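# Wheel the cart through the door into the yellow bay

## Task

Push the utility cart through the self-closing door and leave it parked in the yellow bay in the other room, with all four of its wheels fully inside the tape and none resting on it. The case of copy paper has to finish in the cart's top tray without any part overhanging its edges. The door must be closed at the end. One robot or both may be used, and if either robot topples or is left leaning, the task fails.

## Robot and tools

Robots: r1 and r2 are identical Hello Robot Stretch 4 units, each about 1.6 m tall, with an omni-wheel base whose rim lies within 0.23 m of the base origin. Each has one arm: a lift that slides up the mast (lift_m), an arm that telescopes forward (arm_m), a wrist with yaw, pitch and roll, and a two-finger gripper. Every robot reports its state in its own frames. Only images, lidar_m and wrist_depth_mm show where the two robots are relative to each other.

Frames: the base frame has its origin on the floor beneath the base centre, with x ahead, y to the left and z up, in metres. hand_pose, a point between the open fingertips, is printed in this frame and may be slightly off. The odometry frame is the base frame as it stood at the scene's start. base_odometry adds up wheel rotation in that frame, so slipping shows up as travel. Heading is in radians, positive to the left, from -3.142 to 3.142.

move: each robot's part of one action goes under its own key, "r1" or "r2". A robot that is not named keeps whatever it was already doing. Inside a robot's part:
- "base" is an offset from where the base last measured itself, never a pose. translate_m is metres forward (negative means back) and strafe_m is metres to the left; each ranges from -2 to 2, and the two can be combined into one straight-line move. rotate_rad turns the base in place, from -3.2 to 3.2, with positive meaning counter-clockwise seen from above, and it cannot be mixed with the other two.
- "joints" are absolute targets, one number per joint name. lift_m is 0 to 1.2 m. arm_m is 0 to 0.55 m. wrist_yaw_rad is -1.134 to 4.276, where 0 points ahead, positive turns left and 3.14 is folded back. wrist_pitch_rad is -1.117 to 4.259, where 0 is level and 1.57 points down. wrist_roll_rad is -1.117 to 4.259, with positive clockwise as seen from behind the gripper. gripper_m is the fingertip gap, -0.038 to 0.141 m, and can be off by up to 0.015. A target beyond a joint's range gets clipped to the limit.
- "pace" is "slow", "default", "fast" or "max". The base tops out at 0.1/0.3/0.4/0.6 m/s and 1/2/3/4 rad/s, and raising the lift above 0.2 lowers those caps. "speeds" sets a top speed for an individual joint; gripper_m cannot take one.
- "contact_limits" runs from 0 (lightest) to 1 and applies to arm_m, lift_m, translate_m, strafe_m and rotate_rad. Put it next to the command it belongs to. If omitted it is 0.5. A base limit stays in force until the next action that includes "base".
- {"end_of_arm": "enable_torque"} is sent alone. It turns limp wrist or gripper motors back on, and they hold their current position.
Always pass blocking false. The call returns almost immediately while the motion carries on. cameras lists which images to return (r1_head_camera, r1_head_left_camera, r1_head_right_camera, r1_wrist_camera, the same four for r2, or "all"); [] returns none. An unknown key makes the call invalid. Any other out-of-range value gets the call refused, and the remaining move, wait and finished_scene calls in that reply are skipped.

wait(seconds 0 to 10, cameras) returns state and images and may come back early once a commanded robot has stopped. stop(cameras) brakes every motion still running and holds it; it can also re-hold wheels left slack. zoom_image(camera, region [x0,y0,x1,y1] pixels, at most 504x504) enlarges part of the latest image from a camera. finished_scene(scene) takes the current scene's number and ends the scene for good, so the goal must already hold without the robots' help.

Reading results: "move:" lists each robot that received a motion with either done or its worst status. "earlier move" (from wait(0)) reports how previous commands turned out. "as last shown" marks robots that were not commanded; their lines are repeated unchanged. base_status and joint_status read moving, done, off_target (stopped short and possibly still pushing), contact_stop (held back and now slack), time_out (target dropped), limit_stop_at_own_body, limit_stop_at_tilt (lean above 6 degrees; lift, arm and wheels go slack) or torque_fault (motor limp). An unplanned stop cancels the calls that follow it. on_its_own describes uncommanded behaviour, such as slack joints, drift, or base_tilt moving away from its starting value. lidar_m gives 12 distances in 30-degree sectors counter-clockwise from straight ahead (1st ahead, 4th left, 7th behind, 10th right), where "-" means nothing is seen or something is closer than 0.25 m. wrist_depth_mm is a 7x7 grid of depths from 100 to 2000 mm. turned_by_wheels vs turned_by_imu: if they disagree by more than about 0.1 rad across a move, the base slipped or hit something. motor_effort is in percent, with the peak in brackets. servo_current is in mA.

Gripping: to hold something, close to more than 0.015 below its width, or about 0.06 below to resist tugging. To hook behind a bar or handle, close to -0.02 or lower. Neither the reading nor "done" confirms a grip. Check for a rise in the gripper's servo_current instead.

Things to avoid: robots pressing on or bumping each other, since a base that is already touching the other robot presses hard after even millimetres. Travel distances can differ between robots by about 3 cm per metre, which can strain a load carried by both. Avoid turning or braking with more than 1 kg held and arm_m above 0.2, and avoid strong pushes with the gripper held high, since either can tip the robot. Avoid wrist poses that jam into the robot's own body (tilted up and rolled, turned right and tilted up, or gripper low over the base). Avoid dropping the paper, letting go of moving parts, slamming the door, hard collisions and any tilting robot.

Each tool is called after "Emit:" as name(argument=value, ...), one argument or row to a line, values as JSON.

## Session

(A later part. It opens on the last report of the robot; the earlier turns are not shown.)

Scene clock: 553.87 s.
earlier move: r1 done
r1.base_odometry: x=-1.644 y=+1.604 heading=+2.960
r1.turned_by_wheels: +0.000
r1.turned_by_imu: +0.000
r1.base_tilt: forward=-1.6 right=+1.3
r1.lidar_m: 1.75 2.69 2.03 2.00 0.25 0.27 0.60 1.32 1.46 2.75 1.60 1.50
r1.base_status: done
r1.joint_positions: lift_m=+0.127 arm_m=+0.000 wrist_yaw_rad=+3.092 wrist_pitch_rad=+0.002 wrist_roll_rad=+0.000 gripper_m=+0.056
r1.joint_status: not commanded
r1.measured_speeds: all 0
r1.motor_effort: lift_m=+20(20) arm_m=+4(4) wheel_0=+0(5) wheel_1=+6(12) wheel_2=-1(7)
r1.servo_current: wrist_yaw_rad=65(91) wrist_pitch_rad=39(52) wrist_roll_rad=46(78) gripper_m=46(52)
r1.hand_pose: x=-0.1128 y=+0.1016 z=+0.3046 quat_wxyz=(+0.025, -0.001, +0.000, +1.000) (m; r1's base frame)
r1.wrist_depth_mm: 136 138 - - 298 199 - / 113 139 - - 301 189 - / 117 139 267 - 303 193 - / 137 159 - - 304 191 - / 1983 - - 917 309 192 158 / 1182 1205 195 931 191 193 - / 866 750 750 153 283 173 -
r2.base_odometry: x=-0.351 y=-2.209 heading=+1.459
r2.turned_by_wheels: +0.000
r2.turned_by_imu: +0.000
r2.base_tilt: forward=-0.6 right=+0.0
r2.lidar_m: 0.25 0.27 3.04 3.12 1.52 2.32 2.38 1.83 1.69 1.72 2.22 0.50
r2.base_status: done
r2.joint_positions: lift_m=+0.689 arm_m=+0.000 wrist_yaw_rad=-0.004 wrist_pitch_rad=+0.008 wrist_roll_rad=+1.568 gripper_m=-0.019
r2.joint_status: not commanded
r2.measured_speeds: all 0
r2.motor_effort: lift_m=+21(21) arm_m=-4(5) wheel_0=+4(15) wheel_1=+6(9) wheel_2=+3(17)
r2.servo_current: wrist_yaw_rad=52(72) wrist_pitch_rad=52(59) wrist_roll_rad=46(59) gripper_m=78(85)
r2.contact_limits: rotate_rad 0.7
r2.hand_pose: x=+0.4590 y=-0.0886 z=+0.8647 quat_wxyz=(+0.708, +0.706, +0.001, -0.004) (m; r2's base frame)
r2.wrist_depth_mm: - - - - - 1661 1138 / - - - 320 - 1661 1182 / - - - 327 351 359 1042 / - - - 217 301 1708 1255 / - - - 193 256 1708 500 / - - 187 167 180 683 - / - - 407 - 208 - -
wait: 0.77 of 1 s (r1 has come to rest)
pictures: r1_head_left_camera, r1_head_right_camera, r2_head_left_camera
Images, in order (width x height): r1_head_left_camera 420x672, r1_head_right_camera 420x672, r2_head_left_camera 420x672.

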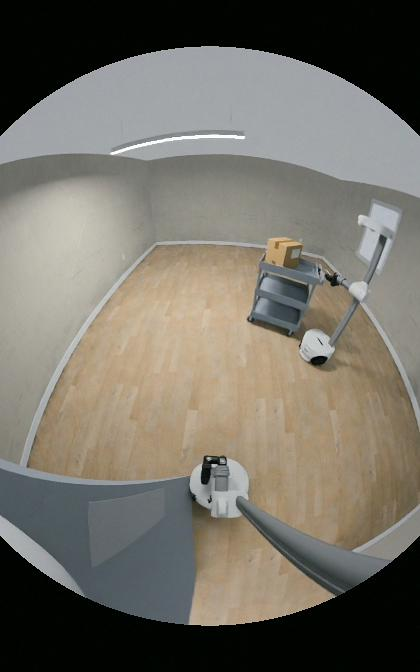

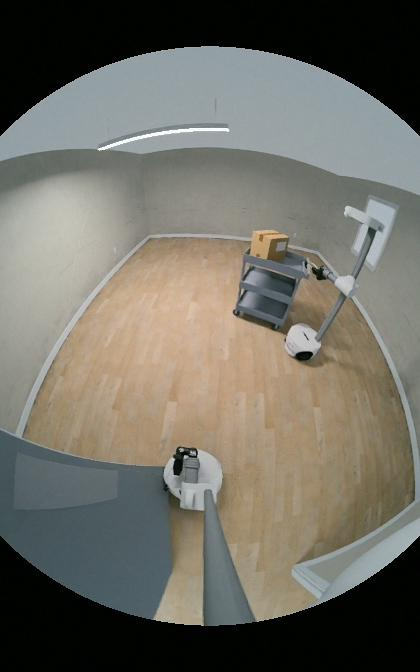

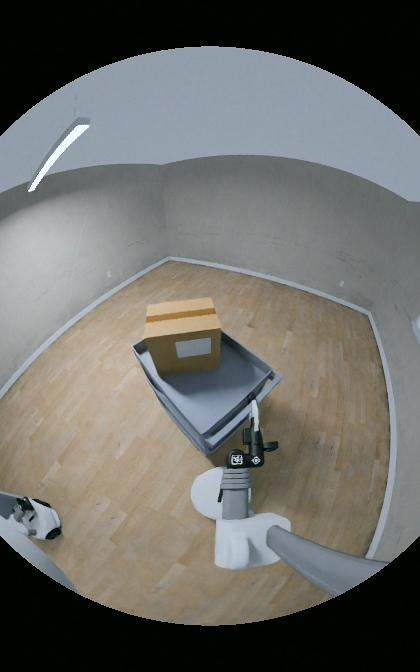

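Emit:
move(
  blocking=false,
  r1={"base":{"translate_m":0.12,"strafe_m":0.03},"pace":"slow"},
  cameras=[],
)

Emit:
wait(
  seconds=4,
  cameras=["r1_head_left_camera","r1_head_right_camera","r1_head_camera"],
)

Scene clock: 559.30 s.
move: r1 moving
r1.base_odometry: x=-1.657 y=+1.604 heading=+2.960
r1.turned_by_wheels: +0.000
r1.turned_by_imu: +0.000
r1.base_tilt: forward=-1.6 right=+1.3
r1.lidar_m: 1.75 2.70 2.02 1.97 0.25 0.26 0.62 1.33 1.47 2.77 1.55 1.48
r1.base_status: translate_m moving; strafe_m moving
r1.joint_positions: lift_m=+0.127 arm_m=+0.000 wrist_yaw_rad=+3.092 wrist_pitch_rad=+0.002 wrist_roll_rad=+0.000 gripper_m=+0.056
r1.joint_status: not commanded
r1.measured_speeds: translate_m=+0.050 strafe_m=+0.013 rotate_rad=+0.001 lift_m=+0.000 arm_m=+0.000 wrist_yaw_rad=+0.000 wrist_pitch_rad=+0.000 wrist_roll_rad=+0.000
r1.motor_effort: lift_m=+20(20) arm_m=+4(4) wheel_0=+0(2) wheel_1=+11(12) wheel_2=-7(7)
r1.servo_current: wrist_yaw_rad=39(72) wrist_pitch_rad=39(52) wrist_roll_rad=46(59) gripper_m=46(46)
r1.hand_pose: x=-0.1128 y=+0.1016 z=+0.3046 quat_wxyz=(+0.025, -0.001, +0.000, +1.000) (m; r1's base frame)
r1.wrist_depth_mm: 136 138 - - 297 198 - / 113 139 - - 303 190 - / 117 140 266 - 303 191 - / 137 159 - - 304 192 - / 1983 - - 917 306 193 158 / 1182 1182 193 904 191 193 - / 854 759 759 153 283 174 -
r2: as last shown
r2.base_tilt: forward=-0.7 right=+0.0
r2.lidar_m: 0.26 0.27 3.03 3.14 1.48 2.34 2.41 1.83 1.69 1.76 2.23 0.50
r2.motor_effort: lift_m=+21(21) arm_m=-5(5) wheel_0=+5(6) wheel_1=+6(7) wheel_2=+3(3)
r2.servo_current: wrist_yaw_rad=52(59) wrist_pitch_rad=52(59) wrist_roll_rad=46(52) gripper_m=78(85)
r2.contact_limits: rotate_rad 0.7
r2.wrist_depth_mm: - - - - - 1618 1160 / - - - 317 - 1708 1182 / - - - 327 349 359 1060 / - - - 216 303 1708 1229 / - - - 194 255 1661 500 / - - 186 167 180 676 - / - - 407 - 208 - -
pictures: none
No camera images: "cameras" was empty.

Scene clock: 561.30 s.
earlier move: r1 done
r1.base_odometry: x=-1.767 y=+1.597 heading=+2.960
r1.turned_by_wheels: +0.000
r1.turned_by_imu: +0.000
r1.base_tilt: forward=-1.6 right=+1.3
r1.lidar_m: 1.65 2.65 1.99 1.93 0.25 0.25 0.59 1.42 1.63 2.80 1.45 1.43
r1.base_status: done
r1.joint_positions: lift_m=+0.127 arm_m=+0.000 wrist_yaw_rad=+3.092 wrist_pitch_rad=+0.002 wrist_roll_rad=+0.000 gripper_m=+0.056
r1.joint_status: not commanded
r1.measured_speeds: all 0
r1.motor_effort: lift_m=+20(20) arm_m=+4(4) wheel_0=+2(5) wheel_1=+7(12) wheel_2=-1(7)
r1.servo_current: wrist_yaw_rad=39(72) wrist_pitch_rad=46(52) wrist_roll_rad=39(59) gripper_m=39(46)
r1.hand_pose: x=-0.1128 y=+0.1016 z=+0.3046 quat_wxyz=(+0.025, -0.001, +0.000, +1.000) (m; r1's base frame)
r1.wrist_depth_mm: 136 138 - 535 287 194 - / 113 139 - 544 289 195 - / 117 139 267 554 293 194 - / 137 159 - 559 294 196 - / 1921 - - 569 296 196 - / 1182 1205 193 831 191 196 960 / 854 750 759 143 274 195 759
r2.base_odometry: x=-0.351 y=-2.209 heading=+1.459
r2.turned_by_wheels: +0.000
r2.turned_by_imu: +0.000
r2.base_tilt: forward=-0.7 right=+0.0
r2.lidar_m: 0.25 0.25 3.03 3.10 1.45 2.33 2.41 1.85 1.67 1.72 2.20 0.49
r2.base_status: not commanded
r2.joint_positions: lift_m=+0.689 arm_m=+0.000 wrist_yaw_rad=-0.004 wrist_pitch_rad=+0.008 wrist_roll_rad=+1.568 gripper_m=-0.019
r2.joint_status: not commanded
r2.measured_speeds: all 0
r2.motor_effort: lift_m=+21(21) arm_m=-4(5) wheel_0=+5(6) wheel_1=+6(7) wheel_2=+3(3)
r2.servo_current: wrist_yaw_rad=33(59) wrist_pitch_rad=46(59) wrist_roll_rad=33(59) gripper_m=85(85)
r2.contact_limits: rotate_rad 0.7
r2.hand_pose: x=+0.4590 y=-0.0886 z=+0.8647 quat_wxyz=(+0.708, +0.706, +0.001, -0.004) (m; r2's base frame)
r2.wrist_depth_mm: - - - - - 1661 1138 / - - - 319 - 1661 1160 / - - - 327 353 359 1060 / - - - 217 301 1708 1229 / - - - 193 256 1756 504 / - - 186 167 179 676 - / - - 407 - 208 - -
wait: 2.00 of 4 s (r1 has come to rest)
pictures: r1_head_camera, r1_head_left_camera, r1_head_right_camera
Images, in order (width x height): r1_head_camera 420x560, r1_head_left_camera 420x672, r1_head_right_camera 420x672.

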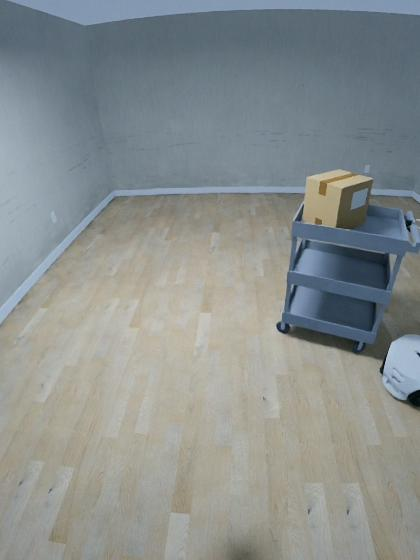

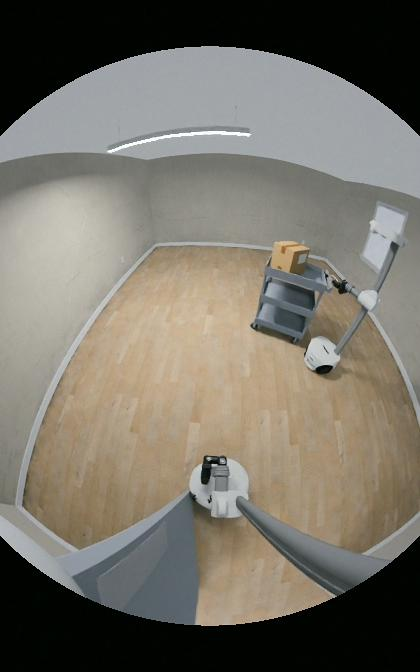

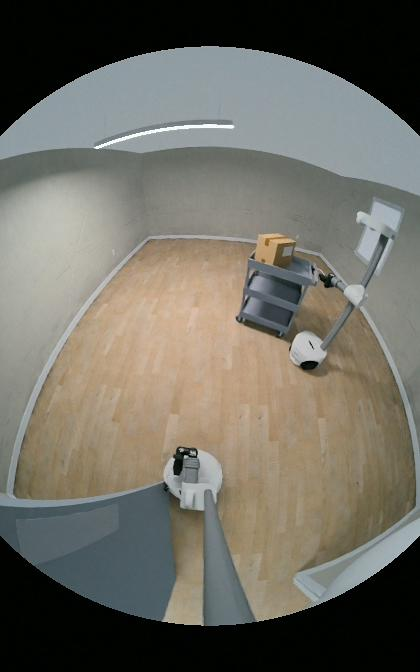

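Emit:
move(
  blocking=false,
  r1={"base":{"strafe_m":0.05},"pace":"slow","contact_limits":{"strafe_m":0.25}},
  r2={"base":{"rotate_rad":0.5},"pace":"slow","contact_limits":{"rotate_rad":0.7}},
  cameras=[],
)

Emit:
wait(
  seconds=2,
  cameras=[],
)

Emit:
wait(
  seconds=1,
  cameras=[],
)

Emit:
move(
  blocking=false,
  r2={"base":{"translate_m":-1.0},"pace":"slow","contact_limits":{"translate_m":0.7}},
  cameras=[],
)

Emit:
wait(
  seconds=10,
  cameras=[],
)

Emit:
wait(
  seconds=3,
  cameras=["r1_head_left_camera","r1_head_camera","r2_head_left_camera"],
)

Scene clock: 585.97 s.
move: r1 moving; r2 moving
r1.base_odometry: x=-1.770 y=+1.583 heading=+2.961
r1.turned_by_wheels: +0.000
r1.turned_by_imu: +0.000
r1.base_tilt: forward=-1.6 right=+1.3
r1.lidar_m: 1.67 2.61 1.97 1.92 0.25 0.25 0.59 1.43 1.64 2.82 1.46 1.45
r1.base_status: strafe_m moving
r1.joint_positions: lift_m=+0.127 arm_m=+0.000 wrist_yaw_rad=+3.092 wrist_pitch_rad=+0.002 wrist_roll_rad=+0.000 gripper_m=+0.056
r1.joint_status: not commanded
r1.measured_speeds: translate_m=+0.000 strafe_m=+0.056 rotate_rad=+0.001 lift_m=+0.000 arm_m=+0.000 wrist_yaw_rad=+0.000 wrist_pitch_rad=+0.000 wrist_roll_rad=+0.000
r1.motor_effort: lift_m=+20(20) arm_m=+4(4) wheel_0=-9(12) wheel_1=+9(11) wheel_2=-1(1)
r1.servo_current: wrist_yaw_rad=52(59) wrist_pitch_rad=39(46) wrist_roll_rad=52(59) gripper_m=33(46)
r1.contact_limits: strafe_m 0.25
r1.hand_pose: x=-0.1128 y=+0.1016 z=+0.3046 quat_wxyz=(+0.025, -0.001, +0.000, +1.000) (m; r1's base frame)
r1.wrist_depth_mm: 136 138 - 521 283 194 - / 113 139 - 530 286 196 - / 117 139 267 530 287 196 - / 137 159 - 535 290 196 - / 1983 - - 544 291 196 - / 1205 1205 194 549 190 198 946 / 854 759 759 153 271 195 768
r2.base_odometry: x=-0.350 y=-2.209 heading=+1.581
r2.turned_by_wheels: +0.123
r2.turned_by_imu: +0.119
r2.base_tilt: forward=-0.7 right=+0.0
r2.lidar_m: 0.28 0.26 3.02 1.44 1.45 2.33 2.36 1.75 1.69 1.80 2.50 0.48
r2.base_status: rotate_rad moving
r2.joint_positions: lift_m=+0.689 arm_m=+0.000 wrist_yaw_rad=-0.009 wrist_pitch_rad=+0.008 wrist_roll_rad=+1.568 gripper_m=-0.019
r2.joint_status: not commanded
r2.measured_speeds: translate_m=+0.002 strafe_m=-0.001 rotate_rad=+0.488 lift_m=+0.000 arm_m=+0.000 wrist_yaw_rad=+0.000 wrist_pitch_rad=+0.000 wrist_roll_rad=+0.000
r2.motor_effort: lift_m=+21(21) arm_m=-4(5) wheel_0=-12(13) wheel_1=-9(9) wheel_2=-16(17)
r2.servo_current: wrist_yaw_rad=59(65) wrist_pitch_rad=52(52) wrist_roll_rad=52(59) gripper_m=85(85)
r2.contact_limits: rotate_rad 0.7
r2.hand_pose: x=+0.4585 y=-0.0901 z=+0.8647 quat_wxyz=(+0.708, +0.706, +0.000, -0.006) (m; r2's base frame)
r2.wrist_depth_mm: - - - - - 1661 1160 / - - - 303 - 1576 1182 / - - - 304 327 349 349 / - - - 206 276 1708 492 / - - - 189 248 1808 - / - - 186 167 180 750 - / - 421 421 - 210 - -
pictures: none
No camera images: "cameras" was empty.

Scene clock: 587.07 s.
earlier move: r1 contact_stop; r2 moving
r1.base_odometry: x=-1.775 y=+1.556 heading=+2.963
r1.turned_by_wheels: +0.002
r1.turned_by_imu: +0.002
r1.base_tilt: forward=-1.6 right=+1.3
r1.lidar_m: 1.64 2.61 1.94 1.90 0.25 0.25 0.51 1.43 1.66 2.84 1.47 1.46
r1.base_status: strafe_m contact_stop (by the wheels' count: +0.041 of +0.050)
r1.joint_positions: lift_m=+0.127 arm_m=+0.000 wrist_yaw_rad=+3.092 wrist_pitch_rad=+0.002 wrist_roll_rad=+0.000 gripper_m=+0.056
r1.joint_status: not commanded
r1.measured_speeds: all 0
r1.on_its_own: the wheels are slack since a contact_stop
r1.motor_effort: lift_m=+20(20) arm_m=+4(4) wheel_0=+0(24) wheel_1=+0(23) wheel_2=+0(8)
r1.servo_current: wrist_yaw_rad=39(65) wrist_pitch_rad=39(46) wrist_roll_rad=46(65) gripper_m=46(46)
r1.contact_limits: strafe_m 0.25
r1.hand_pose: x=-0.1128 y=+0.1016 z=+0.3046 quat_wxyz=(+0.025, -0.001, +0.000, +1.000) (m; r1's base frame)
r1.wrist_depth_mm: 136 138 - 488 278 198 - / 113 139 - 436 301 200 - / 116 139 268 442 282 196 - / 137 160 - 445 283 198 - / 1983 - - 452 285 200 - / 1182 1182 194 512 191 199 - / 854 750 759 154 267 198 809
r2.base_odometry: x=-0.351 y=-2.209 heading=+1.957
r2.turned_by_wheels: +0.376
r2.turned_by_imu: +0.366
r2.base_tilt: forward=-0.7 right=+0.0
r2.lidar_m: 0.39 0.41 3.07 1.47 2.33 2.38 1.86 1.70 1.70 2.13 3.47 0.41
r2.base_status: rotate_rad moving
r2.joint_positions: lift_m=+0.689 arm_m=+0.000 wrist_yaw_rad=-0.003 wrist_pitch_rad=+0.008 wrist_roll_rad=+1.568 gripper_m=-0.019
r2.joint_status: not commanded
r2.measured_speeds: all 0
r2.motor_effort: lift_m=+21(21) arm_m=-4(5) wheel_0=-1(15) wheel_1=-5(10) wheel_2=-7(17)
r2.servo_current: wrist_yaw_rad=46(65) wrist_pitch_rad=52(59) wrist_roll_rad=52(65) gripper_m=78(85)
r2.contact_limits: rotate_rad 0.7
r2.hand_pose: x=+0.4591 y=-0.0883 z=+0.8647 quat_wxyz=(+0.708, +0.706, +0.002, -0.004) (m; r2's base frame)
r2.wrist_depth_mm: - - - 174 235 256 253 / - - - 174 234 1661 1098 / - - 640 174 234 759 - / - - 477 174 234 820 - / - - 484 174 234 842 - / - - 187 174 181 - - / - - - - 235 - -
wait: 1.10 of 2 s (r1 has come to rest)
pictures: none
No camera images: "cameras" was empty.

not run: a stop that you did not command came earlier in this reply.

not run: a stop that you did not command came earlier in this reply.

not run: a stop that you did not command came earlier in this reply.

not run: a stop that you did not command came earlier in this reply.

Emit:
move(
  blocking=false,
  r1={"base":{"strafe_m":-0.01},"pace":"slow","contact_limits":{"strafe_m":0.6}},
  r2={"base":{"translate_m":-1.0},"pace":"slow","contact_limits":{"translate_m":0.7}},
  cameras=[],
)

Emit:
wait(
  seconds=1,
  cameras=[],
)

Emit:
wait(
  seconds=10,
  cameras=["r1_head_left_camera","r1_head_camera","r2_head_left_camera"],
)

Scene clock: 592.70 s.
earlier move: r2 done
move: r1 moving; r2 moving
r1.base_odometry: x=-1.773 y=+1.565 heading=+2.963
r1.turned_by_wheels: +0.000
r1.turned_by_imu: +0.000
r1.base_tilt: forward=-1.6 right=+1.3
r1.lidar_m: 1.62 2.62 1.95 1.90 0.25 0.26 0.52 1.43 1.64 2.80 1.46 1.46
r1.base_status: strafe_m moving
r1.joint_positions: lift_m=+0.127 arm_m=+0.000 wrist_yaw_rad=+3.092 wrist_pitch_rad=+0.002 wrist_roll_rad=+0.000 gripper_m=+0.056
r1.joint_status: not commanded
r1.measured_speeds: translate_m=+0.000 strafe_m=-0.011 rotate_rad=+0.001 lift_m=+0.000 arm_m=+0.000 wrist_yaw_rad=+0.000 wrist_pitch_rad=+0.000 wrist_roll_rad=+0.000
r1.motor_effort: lift_m=+20(20) arm_m=+4(4) wheel_0=-1(3) wheel_1=-2(5) wheel_2=+1(1)
r1.servo_current: wrist_yaw_rad=52(72) wrist_pitch_rad=33(46) wrist_roll_rad=46(59) gripper_m=39(46)
r1.contact_limits: strafe_m 0.6
r1.hand_pose: x=-0.1128 y=+0.1016 z=+0.3046 quat_wxyz=(+0.025, -0.001, +0.000, +1.000) (m; r1's base frame)
r1.wrist_depth_mm: 136 138 - 442 279 196 - / 113 139 - 449 282 198 - / 117 139 270 452 285 196 - / 137 160 - 455 286 198 - / 1983 - - 459 287 198 - / 1182 1182 194 525 191 198 - / 854 759 750 153 268 197 768
r2.base_odometry: x=-0.346 y=-2.220 heading=+1.957
r2.turned_by_wheels: +0.000
r2.turned_by_imu: +0.000
r2.base_tilt: forward=-0.6 right=+0.1
r2.lidar_m: 0.37 0.40 3.11 1.46 2.33 2.38 1.81 1.69 1.72 2.12 3.46 0.42
r2.base_status: translate_m moving
r2.joint_positions: lift_m=+0.689 arm_m=+0.000 wrist_yaw_rad=-0.001 wrist_pitch_rad=+0.008 wrist_roll_rad=+1.568 gripper_m=-0.019
r2.joint_status: not commanded
r2.measured_speeds: translate_m=-0.049 strafe_m=+0.000 rotate_rad=+0.001 lift_m=+0.000 arm_m=+0.000 wrist_yaw_rad=+0.006 wrist_pitch_rad=+0.000 wrist_roll_rad=+0.000
r2.motor_effort: lift_m=+21(21) arm_m=-5(5) wheel_0=-8(8) wheel_1=-7(9) wheel_2=+11(12)
r2.servo_current: wrist_yaw_rad=39(52) wrist_pitch_rad=46(59) wrist_roll_rad=46(59) gripper_m=78(85)
r2.contact_limits: translate_m 0.7
r2.hand_pose: x=+0.4593 y=-0.0877 z=+0.8647 quat_wxyz=(+0.708, +0.706, +0.002, -0.003) (m; r2's base frame)
r2.wrist_depth_mm: - - - 172 232 258 256 / - - - 173 233 1708 1138 / - - 621 173 233 820 - / - - 473 174 234 842 - / - - 488 174 235 842 - / - - 186 174 181 - - / - - - - 236 - -
pictures: none
No camera images: "cameras" was empty.

Scene clock: 593.07 s.
earlier move: r1 done; r2 moving
r1.base_odometry: x=-1.773 y=+1.566 heading=+2.963
r1.turned_by_wheels: +0.000
r1.turned_by_imu: +0.000
r1.base_tilt: forward=-1.6 right=+1.3
r1.lidar_m: 1.62 2.60 1.95 1.90 0.25 0.25 0.55 1.45 1.62 2.83 1.48 1.46
r1.base_status: done
r1.joint_positions: lift_m=+0.127 arm_m=+0.000 wrist_yaw_rad=+3.092 wrist_pitch_rad=+0.002 wrist_roll_rad=+0.000 gripper_m=+0.056
r1.joint_status: not commanded
r1.measured_speeds: all 0
r1.motor_effort: lift_m=+20(20) arm_m=+4(4) wheel_0=-1(3) wheel_1=-1(5) wheel_2=+0(1)
r1.servo_current: wrist_yaw_rad=59(72) wrist_pitch_rad=46(52) wrist_roll_rad=33(72) gripper_m=46(46)
r1.contact_limits: strafe_m 0.6
r1.hand_pose: x=-0.1128 y=+0.1016 z=+0.3046 quat_wxyz=(+0.025, -0.001, +0.000, +1.000) (m; r1's base frame)
r1.wrist_depth_mm: 136 138 - 445 279 196 - / 113 138 - 449 282 198 - / 117 139 268 455 286 197 - / 136 160 - 455 286 198 - / 1983 - - 462 287 197 - / 1182 1182 194 525 190 198 - / 854 750 750 153 268 196 768
r2.base_odometry: x=-0.337 y=-2.243 heading=+1.958
r2.turned_by_wheels: +0.000
r2.turned_by_imu: +0.000
r2.base_tilt: forward=-0.6 right=+0.1
r2.lidar_m: 0.40 0.41 3.12 1.46 2.28 2.36 1.82 1.66 1.70 2.13 3.49 0.45
r2.base_status: translate_m moving
r2.joint_positions: lift_m=+0.689 arm_m=+0.000 wrist_yaw_rad=+0.002 wrist_pitch_rad=+0.008 wrist_roll_rad=+1.568 gripper_m=-0.019
r2.joint_status: not commanded
r2.measured_speeds: translate_m=-0.085 strafe_m=+0.000 rotate_rad=+0.001 lift_m=+0.000 arm_m=+0.000 wrist_yaw_rad=+0.019 wrist_pitch_rad=+0.000 wrist_roll_rad=+0.000
r2.motor_effort: lift_m=+21(21) arm_m=-4(5) wheel_0=-6(12) wheel_1=-7(9) wheel_2=+14(14)
r2.servo_current: wrist_yaw_rad=46(52) wrist_pitch_rad=52(59) wrist_roll_rad=46(59) gripper_m=78(85)
r2.contact_limits: translate_m 0.7
r2.hand_pose: x=+0.4595 y=-0.0868 z=+0.8647 quat_wxyz=(+0.708, +0.706, +0.004, -0.002) (m; r2's base frame)
r2.wrist_depth_mm: - - - 175 236 254 252 / - - - 175 236 1708 1098 / - - - 175 236 759 - / - - 480 175 235 842 - / - - 480 175 236 831 - / - - 187 175 181 - - / - - 591 - 235 - -
wait: 0.37 of 1 s (r1 has come to rest)
pictures: none
No camera images: "cameras" was empty.

Scene clock: 603.07 s.
earlier move: r2 moving
r1.base_odometry: x=-1.773 y=+1.566 heading=+2.963
r1.turned_by_wheels: +0.000
r1.turned_by_imu: -0.001
r1.base_tilt: forward=-1.6 right=+1.3
r1.lidar_m: 4.69 2.61 1.97 1.87 0.25 0.25 0.55 1.45 1.64 1.82 1.17 1.42
r1.base_status: done
r1.joint_positions: lift_m=+0.127 arm_m=+0.000 wrist_yaw_rad=+3.092 wrist_pitch_rad=+0.002 wrist_roll_rad=+0.000 gripper_m=+0.056
r1.joint_status: not commanded
r1.measured_speeds: all 0
r1.motor_effort: lift_m=+20(20) arm_m=+4(4) wheel_0=-1(3) wheel_1=-1(5) wheel_2=+0(1)
r1.servo_current: wrist_yaw_rad=46(78) wrist_pitch_rad=46(52) wrist_roll_rad=59(72) gripper_m=46(52)
r1.contact_limits: strafe_m 0.6
r1.hand_pose: x=-0.1128 y=+0.1016 z=+0.3046 quat_wxyz=(+0.025, -0.001, +0.000, +1.000) (m; r1's base frame)
r1.wrist_depth_mm: 136 138 - 442 281 197 - / 113 139 - 449 283 198 - / 117 139 268 449 285 196 - / 137 160 - 455 286 197 - / 1983 - - 466 289 198 - / 1182 1205 193 525 191 198 - / 854 741 759 153 267 196 768
r2.base_odometry: x=+0.026 y=-3.134 heading=+1.958
r2.turned_by_wheels: +0.000
r2.turned_by_imu: +0.005
r2.base_tilt: forward=-0.7 right=+0.1
r2.lidar_m: 0.26 0.26 1.82 1.91 1.74 1.48 0.99 0.88 0.92 1.16 2.48 0.49
r2.base_status: translate_m moving
r2.joint_positions: lift_m=+0.689 arm_m=+0.000 wrist_yaw_rad=+0.006 wrist_pitch_rad=+0.008 wrist_roll_rad=+1.568 gripper_m=-0.019
r2.joint_status: not commanded
r2.measured_speeds: translate_m=-0.015 strafe_m=+0.000 rotate_rad=+0.000 lift_m=+0.000 arm_m=+0.000 wrist_yaw_rad=+0.000 wrist_pitch_rad=+0.000 wrist_roll_rad=+0.000
r2.motor_effort: lift_m=+21(21) arm_m=-5(5) wheel_0=+3(12) wheel_1=-3(9) wheel_2=+9(15)
r2.servo_current: wrist_yaw_rad=46(65) wrist_pitch_rad=46(59) wrist_roll_rad=39(59) gripper_m=78(91)
r2.contact_limits: translate_m 0.7
r2.hand_pose: x=+0.4598 y=-0.0858 z=+0.8647 quat_wxyz=(+0.708, +0.706, +0.005, -0.001) (m; r2's base frame)
r2.wrist_depth_mm: - - - - - 1661 1138 / - - - 303 - 1661 1160 / - - - 317 340 349 353 / - - - 214 296 1708 1229 / - - - 190 255 1661 530 / - - - 170 179 683 - / - - 410 - 211 - -
wait: 10.00 s; no rest
pictures: r1_head_camera, r1_head_left_camera, r2_head_left_camera
Images, in order (width x height): r1_head_camera 420x560, r1_head_left_camera 420x672, r2_head_left_camera 420x672.

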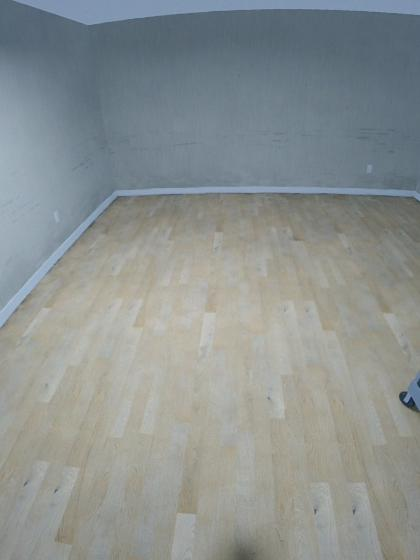

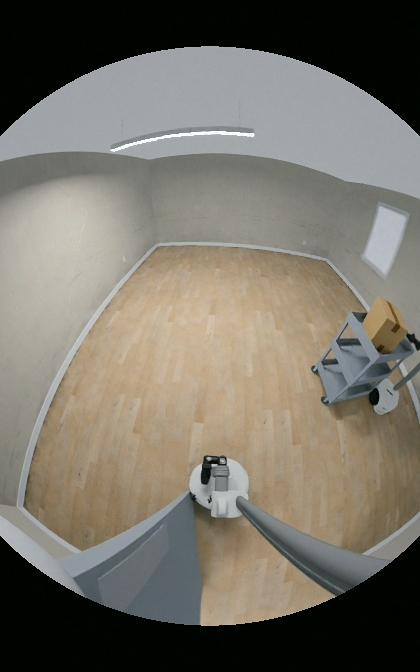

